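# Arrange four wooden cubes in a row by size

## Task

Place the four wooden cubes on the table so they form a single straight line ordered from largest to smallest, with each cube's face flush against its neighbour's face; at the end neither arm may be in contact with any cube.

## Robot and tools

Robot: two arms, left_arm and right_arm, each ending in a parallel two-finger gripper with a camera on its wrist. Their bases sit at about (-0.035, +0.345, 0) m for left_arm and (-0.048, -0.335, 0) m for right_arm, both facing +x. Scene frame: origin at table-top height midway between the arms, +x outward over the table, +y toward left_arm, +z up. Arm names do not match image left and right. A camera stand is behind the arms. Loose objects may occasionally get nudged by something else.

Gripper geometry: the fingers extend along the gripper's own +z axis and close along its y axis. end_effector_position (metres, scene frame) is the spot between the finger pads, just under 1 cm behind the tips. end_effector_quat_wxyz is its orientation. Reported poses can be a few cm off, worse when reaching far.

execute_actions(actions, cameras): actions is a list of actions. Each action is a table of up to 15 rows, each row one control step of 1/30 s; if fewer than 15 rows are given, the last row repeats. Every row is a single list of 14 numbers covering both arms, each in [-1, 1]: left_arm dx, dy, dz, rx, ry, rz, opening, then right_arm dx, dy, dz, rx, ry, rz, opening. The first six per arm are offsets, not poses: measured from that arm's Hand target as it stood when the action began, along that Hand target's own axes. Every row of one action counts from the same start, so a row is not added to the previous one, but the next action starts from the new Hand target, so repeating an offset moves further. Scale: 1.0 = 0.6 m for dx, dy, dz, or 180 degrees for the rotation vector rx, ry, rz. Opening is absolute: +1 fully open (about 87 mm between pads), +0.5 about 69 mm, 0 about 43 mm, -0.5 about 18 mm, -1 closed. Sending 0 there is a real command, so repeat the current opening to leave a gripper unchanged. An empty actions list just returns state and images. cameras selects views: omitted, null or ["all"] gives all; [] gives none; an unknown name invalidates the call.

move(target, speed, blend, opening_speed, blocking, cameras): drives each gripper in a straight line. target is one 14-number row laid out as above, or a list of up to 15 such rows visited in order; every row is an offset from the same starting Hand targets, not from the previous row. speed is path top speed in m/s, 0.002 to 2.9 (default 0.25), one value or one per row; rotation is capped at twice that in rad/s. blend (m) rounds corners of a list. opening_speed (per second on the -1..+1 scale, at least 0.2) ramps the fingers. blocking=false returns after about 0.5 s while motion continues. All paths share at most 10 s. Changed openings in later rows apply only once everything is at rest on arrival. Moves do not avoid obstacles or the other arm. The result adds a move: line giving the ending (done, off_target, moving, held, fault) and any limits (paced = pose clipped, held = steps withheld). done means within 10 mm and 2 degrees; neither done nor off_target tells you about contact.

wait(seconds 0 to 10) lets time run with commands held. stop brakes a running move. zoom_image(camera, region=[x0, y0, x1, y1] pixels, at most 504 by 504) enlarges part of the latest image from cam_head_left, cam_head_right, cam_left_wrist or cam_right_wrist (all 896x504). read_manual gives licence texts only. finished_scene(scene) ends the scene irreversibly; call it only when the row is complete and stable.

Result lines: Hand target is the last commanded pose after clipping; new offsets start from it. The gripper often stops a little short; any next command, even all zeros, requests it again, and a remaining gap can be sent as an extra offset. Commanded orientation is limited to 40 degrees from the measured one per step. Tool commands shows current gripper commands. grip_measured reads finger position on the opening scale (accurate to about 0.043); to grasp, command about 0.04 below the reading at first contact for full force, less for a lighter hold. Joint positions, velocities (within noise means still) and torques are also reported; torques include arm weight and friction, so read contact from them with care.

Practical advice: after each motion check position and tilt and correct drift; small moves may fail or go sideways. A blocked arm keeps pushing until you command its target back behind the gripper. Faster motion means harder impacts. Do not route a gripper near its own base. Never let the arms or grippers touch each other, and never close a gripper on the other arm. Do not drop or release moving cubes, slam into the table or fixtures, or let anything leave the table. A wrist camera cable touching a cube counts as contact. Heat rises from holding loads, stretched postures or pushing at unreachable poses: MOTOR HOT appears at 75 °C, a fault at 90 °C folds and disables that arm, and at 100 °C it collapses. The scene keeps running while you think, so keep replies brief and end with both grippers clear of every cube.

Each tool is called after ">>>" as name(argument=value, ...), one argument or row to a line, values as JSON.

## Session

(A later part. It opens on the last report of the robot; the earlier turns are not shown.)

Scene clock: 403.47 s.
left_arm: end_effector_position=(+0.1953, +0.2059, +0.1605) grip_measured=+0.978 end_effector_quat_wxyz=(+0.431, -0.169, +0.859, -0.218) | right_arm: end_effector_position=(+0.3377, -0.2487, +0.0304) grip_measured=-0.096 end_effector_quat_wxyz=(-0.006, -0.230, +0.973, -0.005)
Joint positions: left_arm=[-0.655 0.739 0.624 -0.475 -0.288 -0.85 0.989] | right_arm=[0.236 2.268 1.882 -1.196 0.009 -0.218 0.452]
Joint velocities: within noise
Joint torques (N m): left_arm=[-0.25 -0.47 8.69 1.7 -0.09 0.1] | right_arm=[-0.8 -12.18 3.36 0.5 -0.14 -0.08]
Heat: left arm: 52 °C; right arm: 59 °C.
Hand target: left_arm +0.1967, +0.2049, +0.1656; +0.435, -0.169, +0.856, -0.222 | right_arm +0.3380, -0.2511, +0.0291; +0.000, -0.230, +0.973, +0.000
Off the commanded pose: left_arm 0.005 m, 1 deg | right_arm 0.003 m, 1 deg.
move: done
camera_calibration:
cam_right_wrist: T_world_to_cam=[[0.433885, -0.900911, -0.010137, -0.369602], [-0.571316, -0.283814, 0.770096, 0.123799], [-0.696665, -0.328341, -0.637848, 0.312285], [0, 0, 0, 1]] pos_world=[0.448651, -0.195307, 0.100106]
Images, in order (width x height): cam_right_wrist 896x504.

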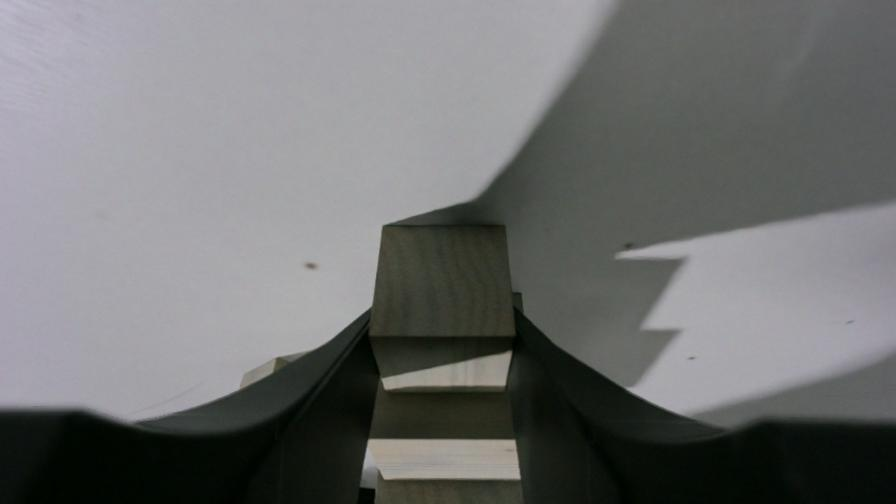

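>>> move(
  target=[0,0,0,0,0,0,1, 0.012,0.001,0.0,0,0,0,-0.5],
  speed=0.06,
  cameras=["cam_right_wrist","cam_head_left"],
)

>>> zoom_image(
  camera="cam_right_wrist",
  region=[340, 300, 550, 504],
)

>>> zoom_image(
  camera="cam_head_left",
  region=[480, 170, 600, 270],
)

Scene clock: 420.93 s.
left_arm: end_effector_position=(+0.1953, +0.2059, +0.1605) grip_measured=+0.978 end_effector_quat_wxyz=(+0.431, -0.169, +0.859, -0.218) | right_arm: end_effector_position=(+0.3335, -0.2507, +0.0304) grip_measured=-0.096 end_effector_quat_wxyz=(-0.001, -0.230, +0.973, -0.005)
Joint positions: left_arm=[-0.655 0.739 0.624 -0.475 -0.288 -0.85 0.989] | right_arm=[0.234 2.237 1.832 -1.167 0.009 -0.22 0.452]
Joint velocities: within noise
Joint torques (N m): left_arm=[-0.17 -0.46 8.7 1.71 -0.09 0.11] | right_arm=[-0.73 -12.03 3.22 0.47 -0.14 -0.06]
Heat: left arm: 52 °C; right arm: 65 °C.
Hand target: left_arm +0.1967, +0.2049, +0.1656; +0.435, -0.169, +0.856, -0.222 | right_arm +0.3312, -0.2537, +0.0292; +0.000, -0.230, +0.973, +0.000
Off the commanded pose: left_arm 0.005 m, 1 deg | right_arm 0.004 m, 1 deg.
move: done
camera_calibration:
cam_right_wrist: T_world_to_cam=[[0.434666, -0.900555, -0.00812471, -0.369797], [-0.578497, -0.286111, 0.76386, 0.122873], [-0.690222, -0.327324, -0.645331, 0.30693], [0, 0, 0, 1]] pos_world=[0.44367, -0.197402, 0.101209]
Images, in order (width x height): cam_head_left 896x504, cam_right_wrist 896x504.

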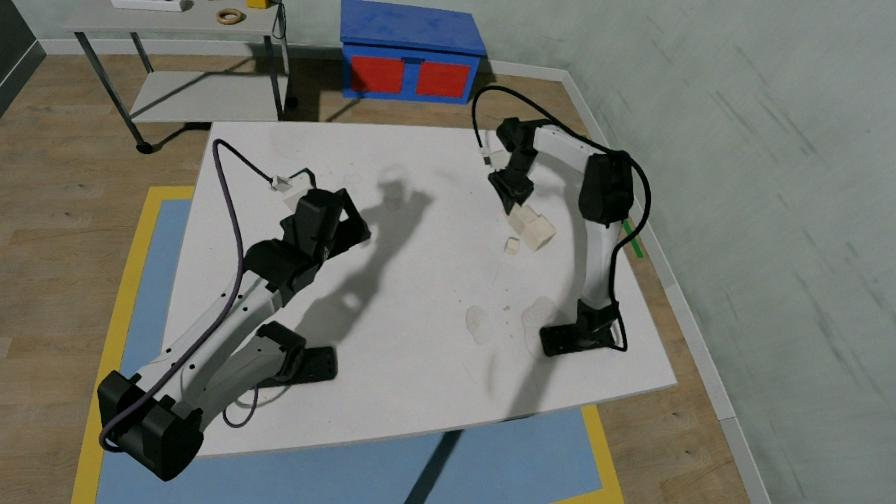

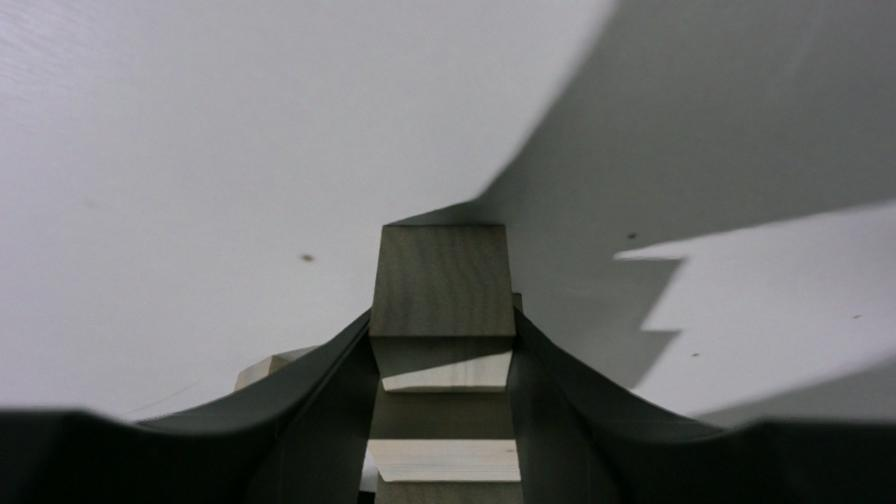

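Scaled by 2.400 from the camera's 896x504 image, which has a finer 1280x720 frame.

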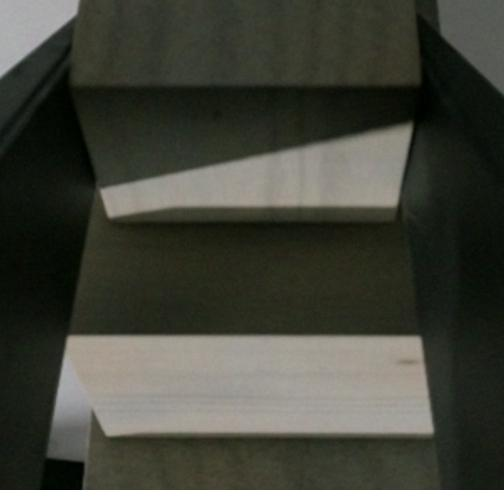

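Scaled by 4.200 from the camera's 896x504 image, which has a finer 1280x720 frame.

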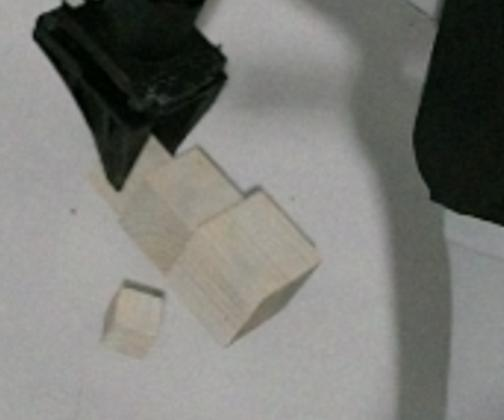

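>>> move(
  target=[
    [0,0,0,0,0,0,1, -0.003,0,0,0,0,0,0.2],
    [0,0,0,0,0,0,1, -0.003,0,-0.118,0,0,0,0.2],
    [0,0,0,0,0,0,1, 0.1338,0.1398,-0.118,0,0,-0.2244,0.3],
  ],
  speed=[0.3,0.2,0.4],
  blend=[0,0.02,0],
  opening_speed=2,
  cameras=["cam_right_wrist","cam_head_left","cam_head_right"],
)

Scene clock: 452.93 s.
left_arm: end_effector_position=(+0.1953, +0.2059, +0.1605) grip_measured=+0.978 end_effector_quat_wxyz=(+0.431, -0.169, +0.859, -0.218) | right_arm: end_effector_position=(+0.2202, -0.2168, +0.0926) grip_measured=+0.300 end_effector_quat_wxyz=(-0.022, -0.548, +0.836, -0.003)
Joint positions: left_arm=[-0.655 0.739 0.624 -0.475 -0.288 -0.85 0.989] | right_arm=[0.496 1.822 1.466 -1.259 0.009 -0.655 0.65]
Joint velocities: within noise
Joint torques (N m): left_arm=[-0.2 -0.46 8.68 1.7 -0.1 0.11] | right_arm=[0.02 -10.82 4.51 0.39 -0.17 -0.08]
Heat: left arm: 52 °C; right arm: 65 °C.
Hand target: left_arm +0.1967, +0.2049, +0.1656; +0.435, -0.169, +0.856, -0.222 | right_arm +0.2219, -0.2147, +0.0999; +0.000, -0.552, +0.834, +0.000
Off the commanded pose: left_arm 0.005 m, 1 deg | right_arm 0.008 m, 3 deg.
move: off_target (right_arm); target 3's new opening was sent with right_arm's hand 0.008 m and 3 deg from that target
camera_calibration:
cam_right_wrist: T_world_to_cam=[[0.909969, -0.413123, -0.0358558, -0.28591], [-0.228967, -0.572657, 0.787171, -0.121718], [-0.345732, -0.708092, -0.615691, 0.118775], [0, 0, 0, 1]] pos_world=[0.273364, -0.103715, 0.15869]
Images, in order (width x height): cam_head_left 896x504, cam_head_right 896x504, cam_right_wrist 896x504.

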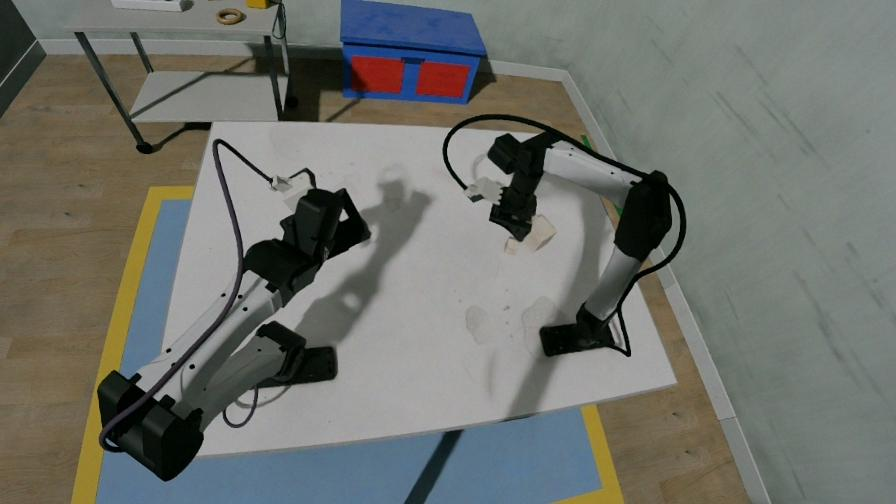

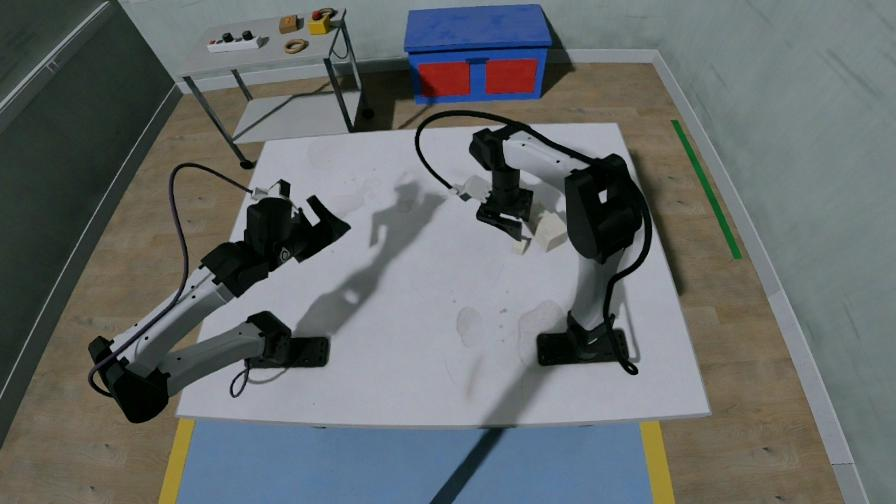

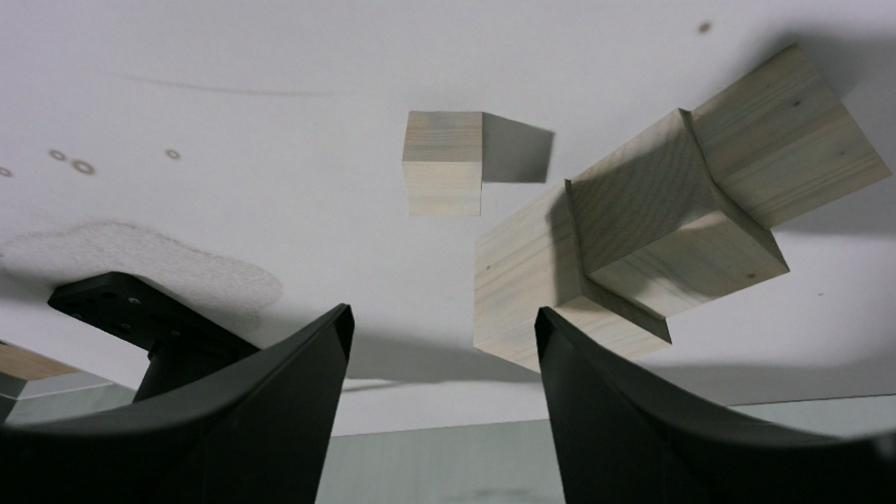

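>>> move(
  target=[
    [0,0,0,0,0,0,1, 0,0.0067,0.1398,0,0,0,0.3],
    [0,0,0,0,0,0,1, 0,0.0067,0.1398,0,0,0,-0.65],
  ],
  speed=0.25,
  opening_speed=2.5,
  cameras=["cam_right_wrist"],
)

Scene clock: 464.97 s.
left_arm: end_effector_position=(+0.1953, +0.2059, +0.1605) grip_measured=+0.978 end_effector_quat_wxyz=(+0.431, -0.169, +0.859, -0.218) | right_arm: end_effector_position=(+0.2185, -0.2168, +0.0205) grip_measured=-0.252 end_effector_quat_wxyz=(-0.002, -0.550, +0.835, -0.005)
Joint positions: left_arm=[-0.655 0.739 0.624 -0.475 -0.288 -0.85 0.989] | right_arm=[0.499 1.846 1.207 -0.935 0.009 -0.655 0.374]
Joint velocities: within noise
Joint torques (N m): left_arm=[-0.24 -0.43 8.69 1.7 -0.11 0.1] | right_arm=[0.58 -7.05 4.51 0.48 -0.16 0.03]
Heat: left arm: 52 °C; right arm: 63 °C.
Hand target: left_arm +0.1967, +0.2049, +0.1656; +0.435, -0.169, +0.856, -0.222 | right_arm +0.2182, -0.2131, +0.0161; +0.000, -0.552, +0.834, +0.000
Off the commanded pose: left_arm 0.005 m, 1 deg | right_arm 0.006 m, 1 deg.
move: done
camera_calibration:
cam_right_wrist: T_world_to_cam=[[0.912059, -0.409916, -0.0108538, -0.287196], [-0.255718, -0.589264, 0.766405, -0.0627245], [-0.320557, -0.696231, -0.642266, 0.071546], [0, 0, 0, 1]] pos_world=[0.268834, -0.104875, 0.0909067]
Images, in order (width x height): cam_right_wrist 896x504.

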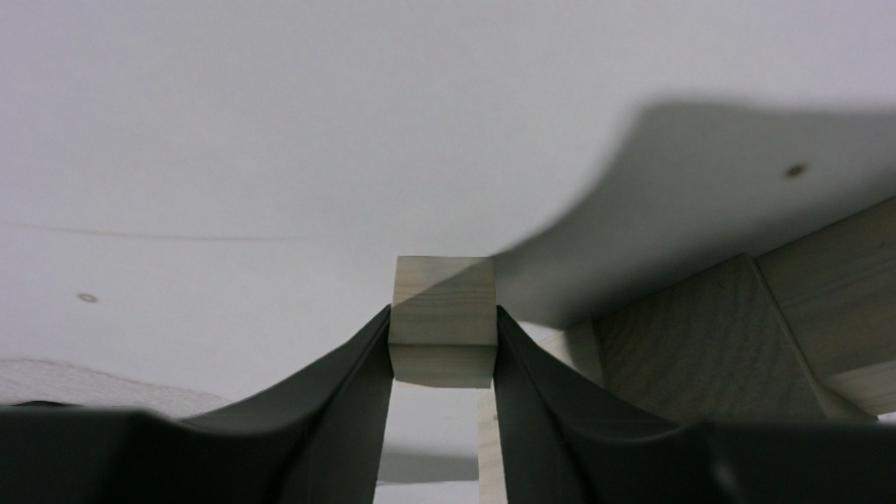

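>>> move(
  target=[
    [0,0,0,0,0,0,1, 0,0,-0.1232,0,0,0,-0.65],
    [0,0,0,0,0,0,1, -0.0788,-0.2540,-0.1232,0,0,0.2244,-0.65],
    [0,0,0,0,0,0,1, -0.0788,-0.2540,-0.0132,0,0,0.2244,-0.65],
  ],
  speed=[0.25,0.4,0.15],
  blend=[0.01,0.01,0],
  cameras=["cam_right_wrist"],
)

>>> zoom_image(
  camera="cam_right_wrist",
  region=[340, 300, 550, 504],
)

Scene clock: 486.53 s.
left_arm: end_effector_position=(+0.1953, +0.2059, +0.1605) grip_measured=+0.978 end_effector_quat_wxyz=(+0.431, -0.169, +0.859, -0.218) | right_arm: end_effector_position=(+0.3757, -0.2312, +0.0272) grip_measured=-0.252 end_effector_quat_wxyz=(-0.003, -0.236, +0.972, -0.005)
Joint positions: left_arm=[-0.655 0.739 0.624 -0.475 -0.288 -0.85 0.989] | right_arm=[0.253 2.47 2.224 -1.332 0.009 -0.212 0.374]
Joint velocities: within noise
Joint torques (N m): left_arm=[-0.23 -0.47 8.68 1.7 -0.08 0.1] | right_arm=[-0.02 -12.4 4.56 0.49 -0.13 0.11]
Heat: left arm: 53 °C; right arm: 60 °C.
Hand target: left_arm +0.1967, +0.2049, +0.1656; +0.435, -0.169, +0.856, -0.222 | right_arm +0.3769, -0.2291, +0.0241; +0.000, -0.230, +0.973, +0.000
Off the commanded pose: left_arm 0.005 m, 1 deg | right_arm 0.004 m, 1 deg.
move: done
camera_calibration:
cam_right_wrist: T_world_to_cam=[[0.444543, -0.895707, -0.00951626, -0.373153], [-0.571333, -0.291705, 0.767129, 0.15116], [-0.689899, -0.335585, -0.641422, 0.338338], [0, 0, 0, 1]] pos_world=[0.485664, -0.1766, 0.0975073]
Images, in order (width x height): cam_right_wrist 896x504.

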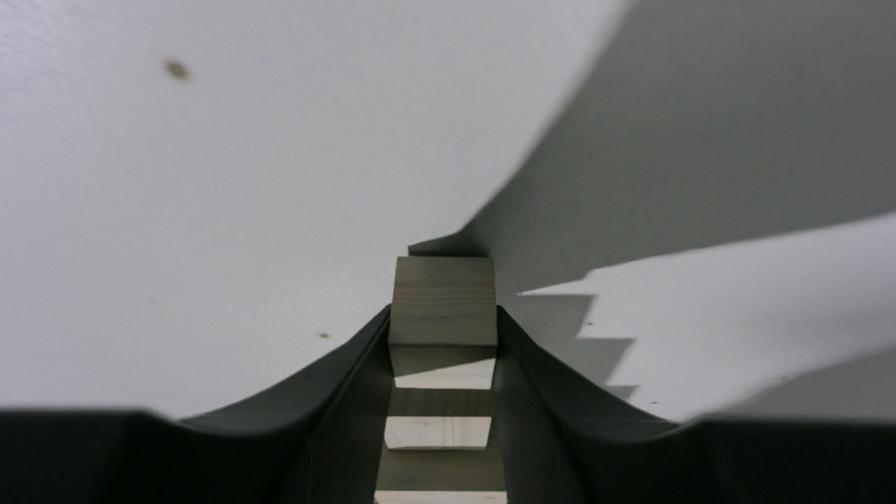

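Scaled by 2.400 from the camera's 896x504 image, which has a finer 1280x720 frame.

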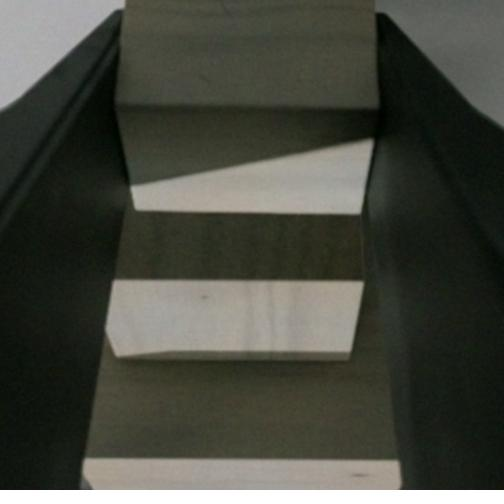

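>>> move(
  target=[
    [0,0,0,0,0,0,1, 0,0,0.0095,0,0,0,-0.65],
    [0,0,0,0,0,0,1, 0.035,0,0.0105,0,0,0,-0.65],
  ],
  speed=[0.1,0.06],
  cameras=["cam_right_wrist"],
)

>>> zoom_image(
  camera="cam_right_wrist",
  region=[340, 300, 550, 504],
)

Scene clock: 500.47 s.
left_arm: end_effector_position=(+0.1953, +0.2059, +0.1605) grip_measured=+0.978 end_effector_quat_wxyz=(+0.431, -0.169, +0.859, -0.218) | right_arm: end_effector_position=(+0.3589, -0.2372, +0.0227) grip_measured=-0.252 end_effector_quat_wxyz=(-0.001, -0.234, +0.972, -0.004)
Joint positions: left_arm=[-0.655 0.739 0.624 -0.475 -0.288 -0.85 0.989] | right_arm=[0.249 2.369 2.027 -1.232 0.009 -0.212 0.374]
Joint velocities: within noise
Joint torques (N m): left_arm=[-0.28 -0.53 8.69 1.7 -0.11 0.1] | right_arm=[-0.54 -12.25 3.15 0.55 -0.15 0.04]
Heat: left arm: 53 °C; right arm: 68 °C.
Hand target: left_arm +0.1967, +0.2049, +0.1656; +0.435, -0.169, +0.856, -0.222 | right_arm +0.3581, -0.2385, +0.0177; +0.000, -0.230, +0.973, +0.000
Off the commanded pose: left_arm 0.005 m, 1 deg | right_arm 0.005 m, 1 deg.
move: done
camera_calibration:
cam_right_wrist: T_world_to_cam=[[0.441092, -0.89742, -0.00864522, -0.37028], [-0.575531, -0.290245, 0.76454, 0.145157], [-0.688623, -0.332257, -0.644518, 0.322238], [0, 0, 0, 1]] pos_world=[0.46877, -0.183099, 0.0935083]
Images, in order (width x height): cam_right_wrist 896x504.

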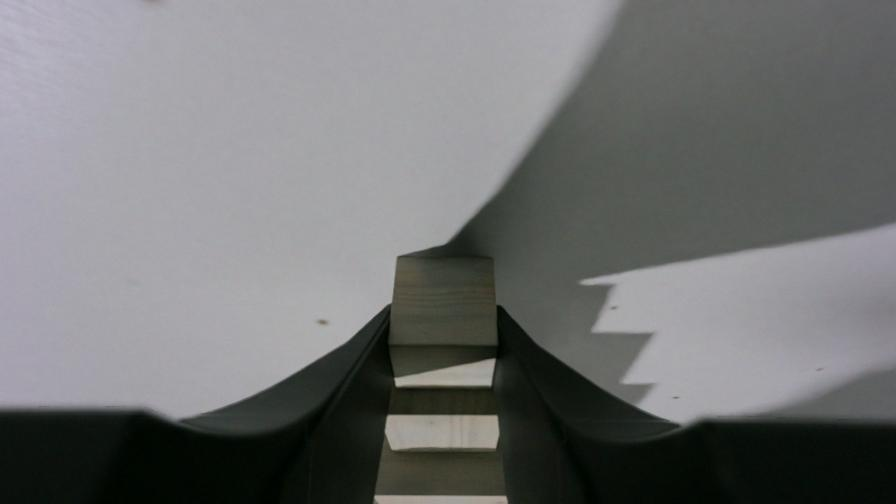

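Scaled by 2.400 from the camera's 896x504 image, which has a finer 1280x720 frame.

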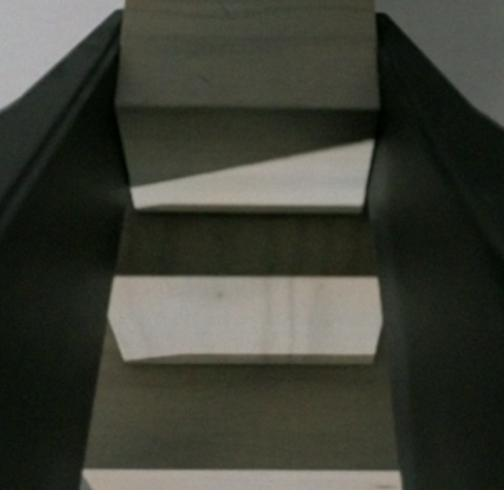

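>>> move(
  target=[0,0,0,0,0,0,1, 0.011,0,0,0,0,0,-0.65],
  speed=0.06,
  cameras=["cam_right_wrist"],
)

>>> zoom_image(
  camera="cam_right_wrist",
  region=[340, 300, 550, 504],
)

Scene clock: 509.63 s.
left_arm: end_effector_position=(+0.1953, +0.2059, +0.1605) grip_measured=+0.978 end_effector_quat_wxyz=(+0.431, -0.169, +0.859, -0.218) | right_arm: end_effector_position=(+0.3562, -0.2385, +0.0227) grip_measured=-0.252 end_effector_quat_wxyz=(+0.006, -0.233, +0.972, -0.004)
Joint positions: left_arm=[-0.655 0.739 0.624 -0.475 -0.288 -0.85 0.989] | right_arm=[0.248 2.338 1.975 -1.197 0.009 -0.212 0.374]
Joint velocities: within noise
Joint torques (N m): left_arm=[-0.21 -0.49 8.69 1.71 -0.1 0.11] | right_arm=[-0.62 -11.99 3.1 0.46 -0.13 -0.01]
Heat: left arm: 53 °C; right arm: 71 °C.
Hand target: left_arm +0.1967, +0.2049, +0.1656; +0.435, -0.169, +0.856, -0.222 | right_arm +0.3523, -0.2415, +0.0176; +0.000, -0.230, +0.973, +0.000
Off the commanded pose: left_arm 0.005 m, 1 deg | right_arm 0.007 m, 1 deg.
move: done
camera_calibration:
cam_right_wrist: T_world_to_cam=[[0.439846, -0.898052, -0.00608774, -0.37008], [-0.586077, -0.292171, 0.755745, 0.146815], [-0.680477, -0.328844, -0.654838, 0.317971], [0, 0, 0, 1]] pos_world=[0.465195, -0.184893, 0.095012]
Images, in order (width x height): cam_right_wrist 896x504.

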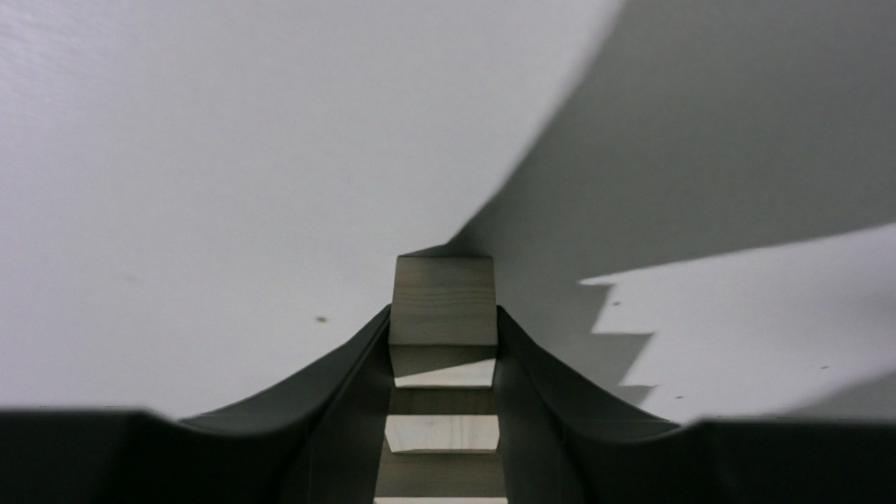

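Scaled by 2.400 from the camera's 896x504 image, which has a finer 1280x720 frame.

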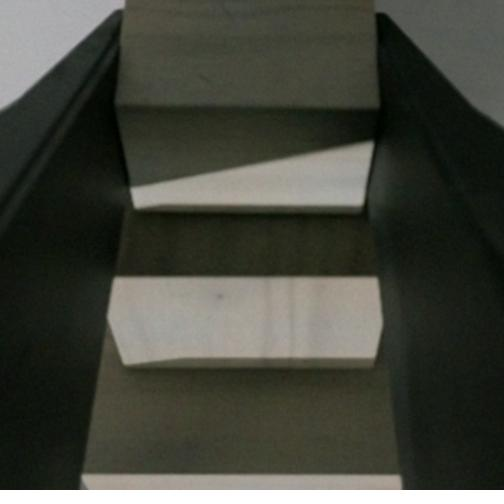

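>>> move(
  target=[
    [0,0,0,0,0,0,1, -0.006,0,-0.005,0,0,0,0.1],
    [0,0,0,0,0,0,1, -0.006,0,-0.15,0,0,0,0.1],
    [0,0,0,0,0,0,1, 0.10,0.20,-0.20,0,0,-0.1,0.3],
  ],
  speed=[0.3,0.2,0.4],
  blend=[0,0.02,0],
  opening_speed=2,
)

>>> zoom_image(
  camera="cam_head_left",
  region=[480, 170, 600, 270],
)

>>> zoom_image(
  camera="cam_head_right",
  region=[480, 170, 600, 270],
)

Scene clock: 519.83 s.
left_arm: end_effector_position=(+0.1953, +0.2059, +0.1605) grip_measured=+0.978 end_effector_quat_wxyz=(+0.431, -0.169, +0.859, -0.218) | right_arm: end_effector_position=(+0.2451, -0.1597, +0.1311) grip_measured=+0.300 end_effector_quat_wxyz=(-0.011, -0.385, +0.923, -0.003)
Joint positions: left_arm=[-0.655 0.739 0.624 -0.475 -0.288 -0.85 0.989] | right_arm=[0.555 2.033 1.911 -1.472 0.002 -0.224 0.65]
Joint velocities: within noise
Joint torques (N m): left_arm=[-0.2 -0.43 8.66 1.7 -0.09 0.11] | right_arm=[-0.35 -11.62 4.67 0.36 -0.07 0.09]
Heat: left arm: 53 °C; right arm: 69 °C.
Hand target: left_arm +0.1967, +0.2049, +0.1656; +0.435, -0.169, +0.856, -0.222 | right_arm +0.2448, -0.1611, +0.1376; +0.000, -0.380, +0.925, +0.000
Off the commanded pose: left_arm 0.005 m, 1 deg | right_arm 0.007 m, 1 deg.
move: done
camera_calibration:
cam_right_wrist: T_world_to_cam=[[0.699331, -0.714514, -0.0201522, -0.28215], [-0.439382, -0.451941, 0.776333, -0.0413594], [-0.563809, -0.534059, -0.630001, 0.274725], [0, 0, 0, 1]] pos_world=[0.334036, -0.0735728, 0.1995]

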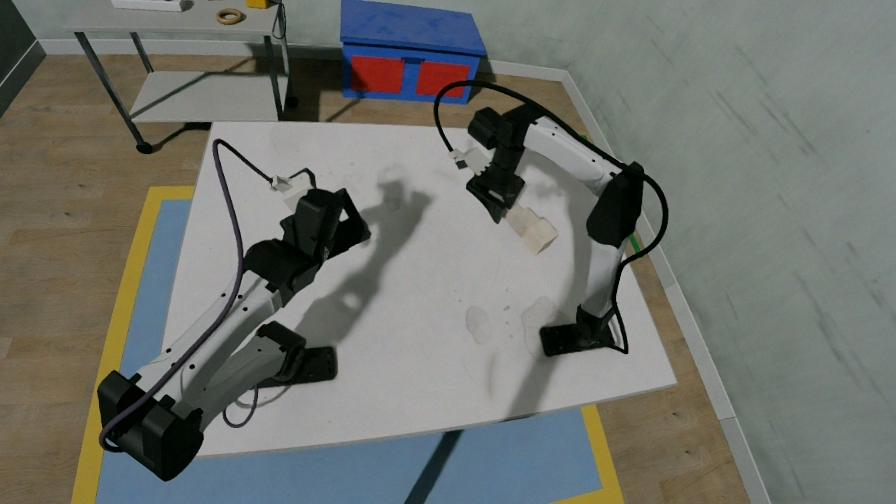

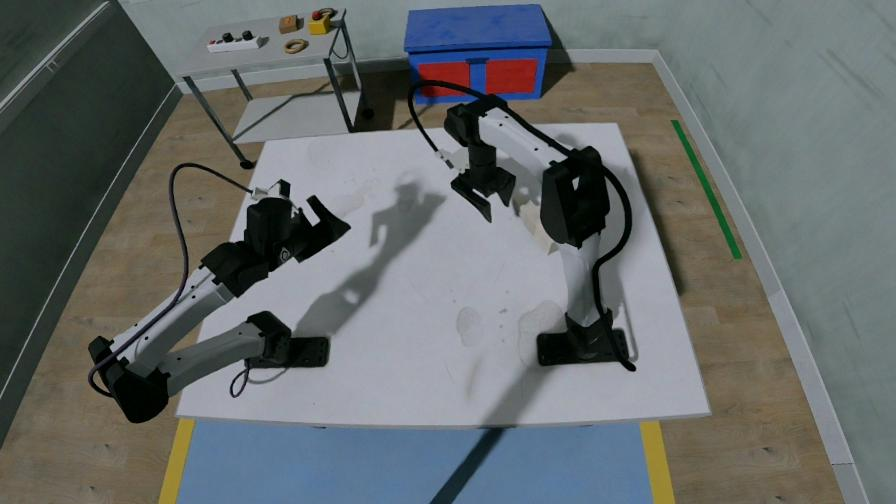

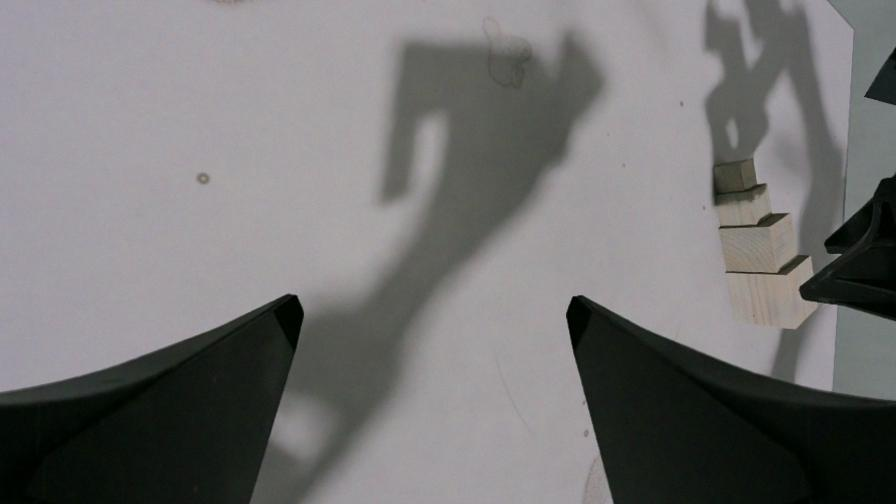

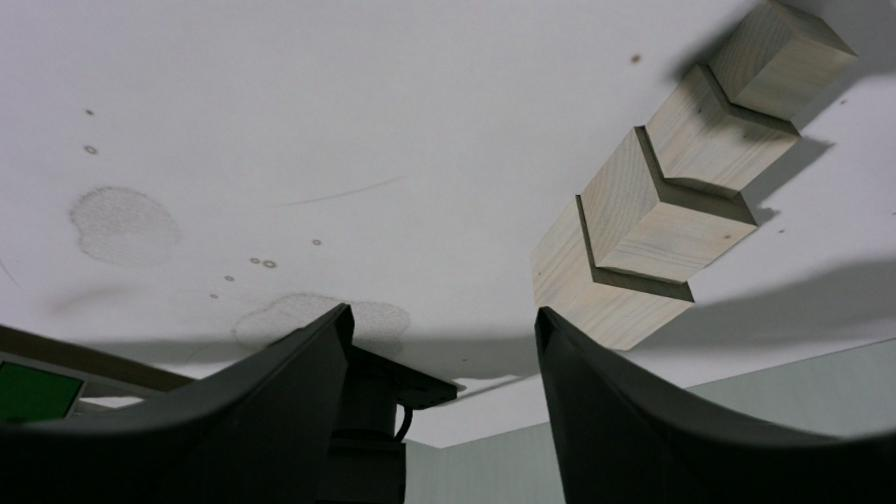

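Scaled by 4.200 from the camera's 896x504 image, which has a finer 1280x720 frame.

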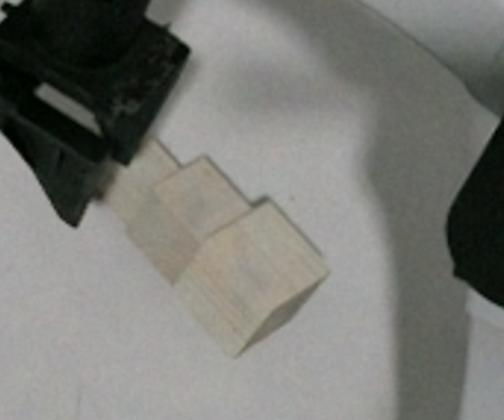

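Scaled by 4.200 from the camera's 896x504 image, which has a finer 1280x720 frame.

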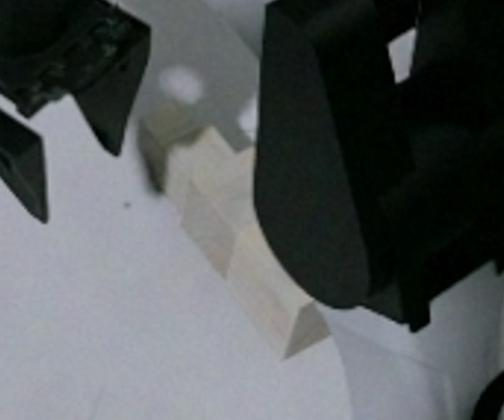

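>>> zoom_image(
  camera="cam_left_wrist",
  region=[690, 140, 850, 340],
)

>>> zoom_image(
  camera="cam_right_wrist",
  region=[520, 0, 870, 350],
)

Scaled by 2.520 from the camera's 896x504 image, which has a finer 1280x720 frame.

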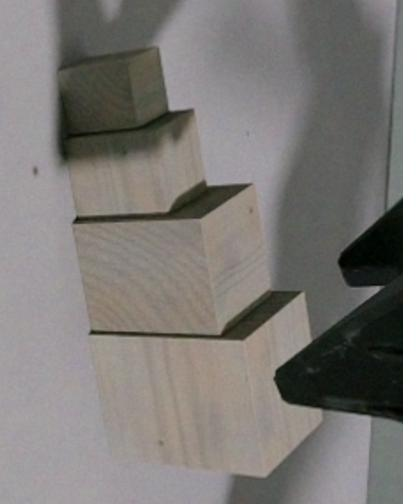

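Scaled by 1.440 from the camera's 896x504 image, which has a finer 1280x720 frame.

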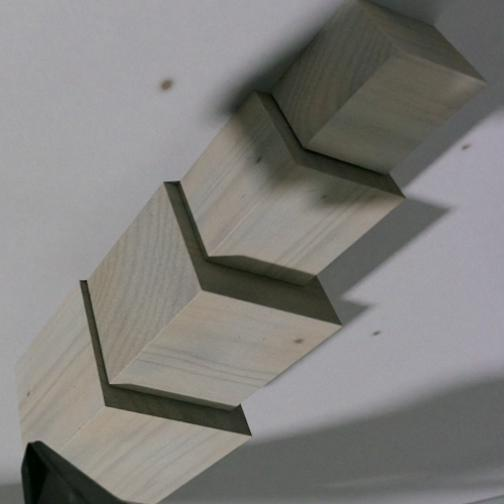

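>>> finished_scene(
  scene=1,
)

The scene is finished: the task was done.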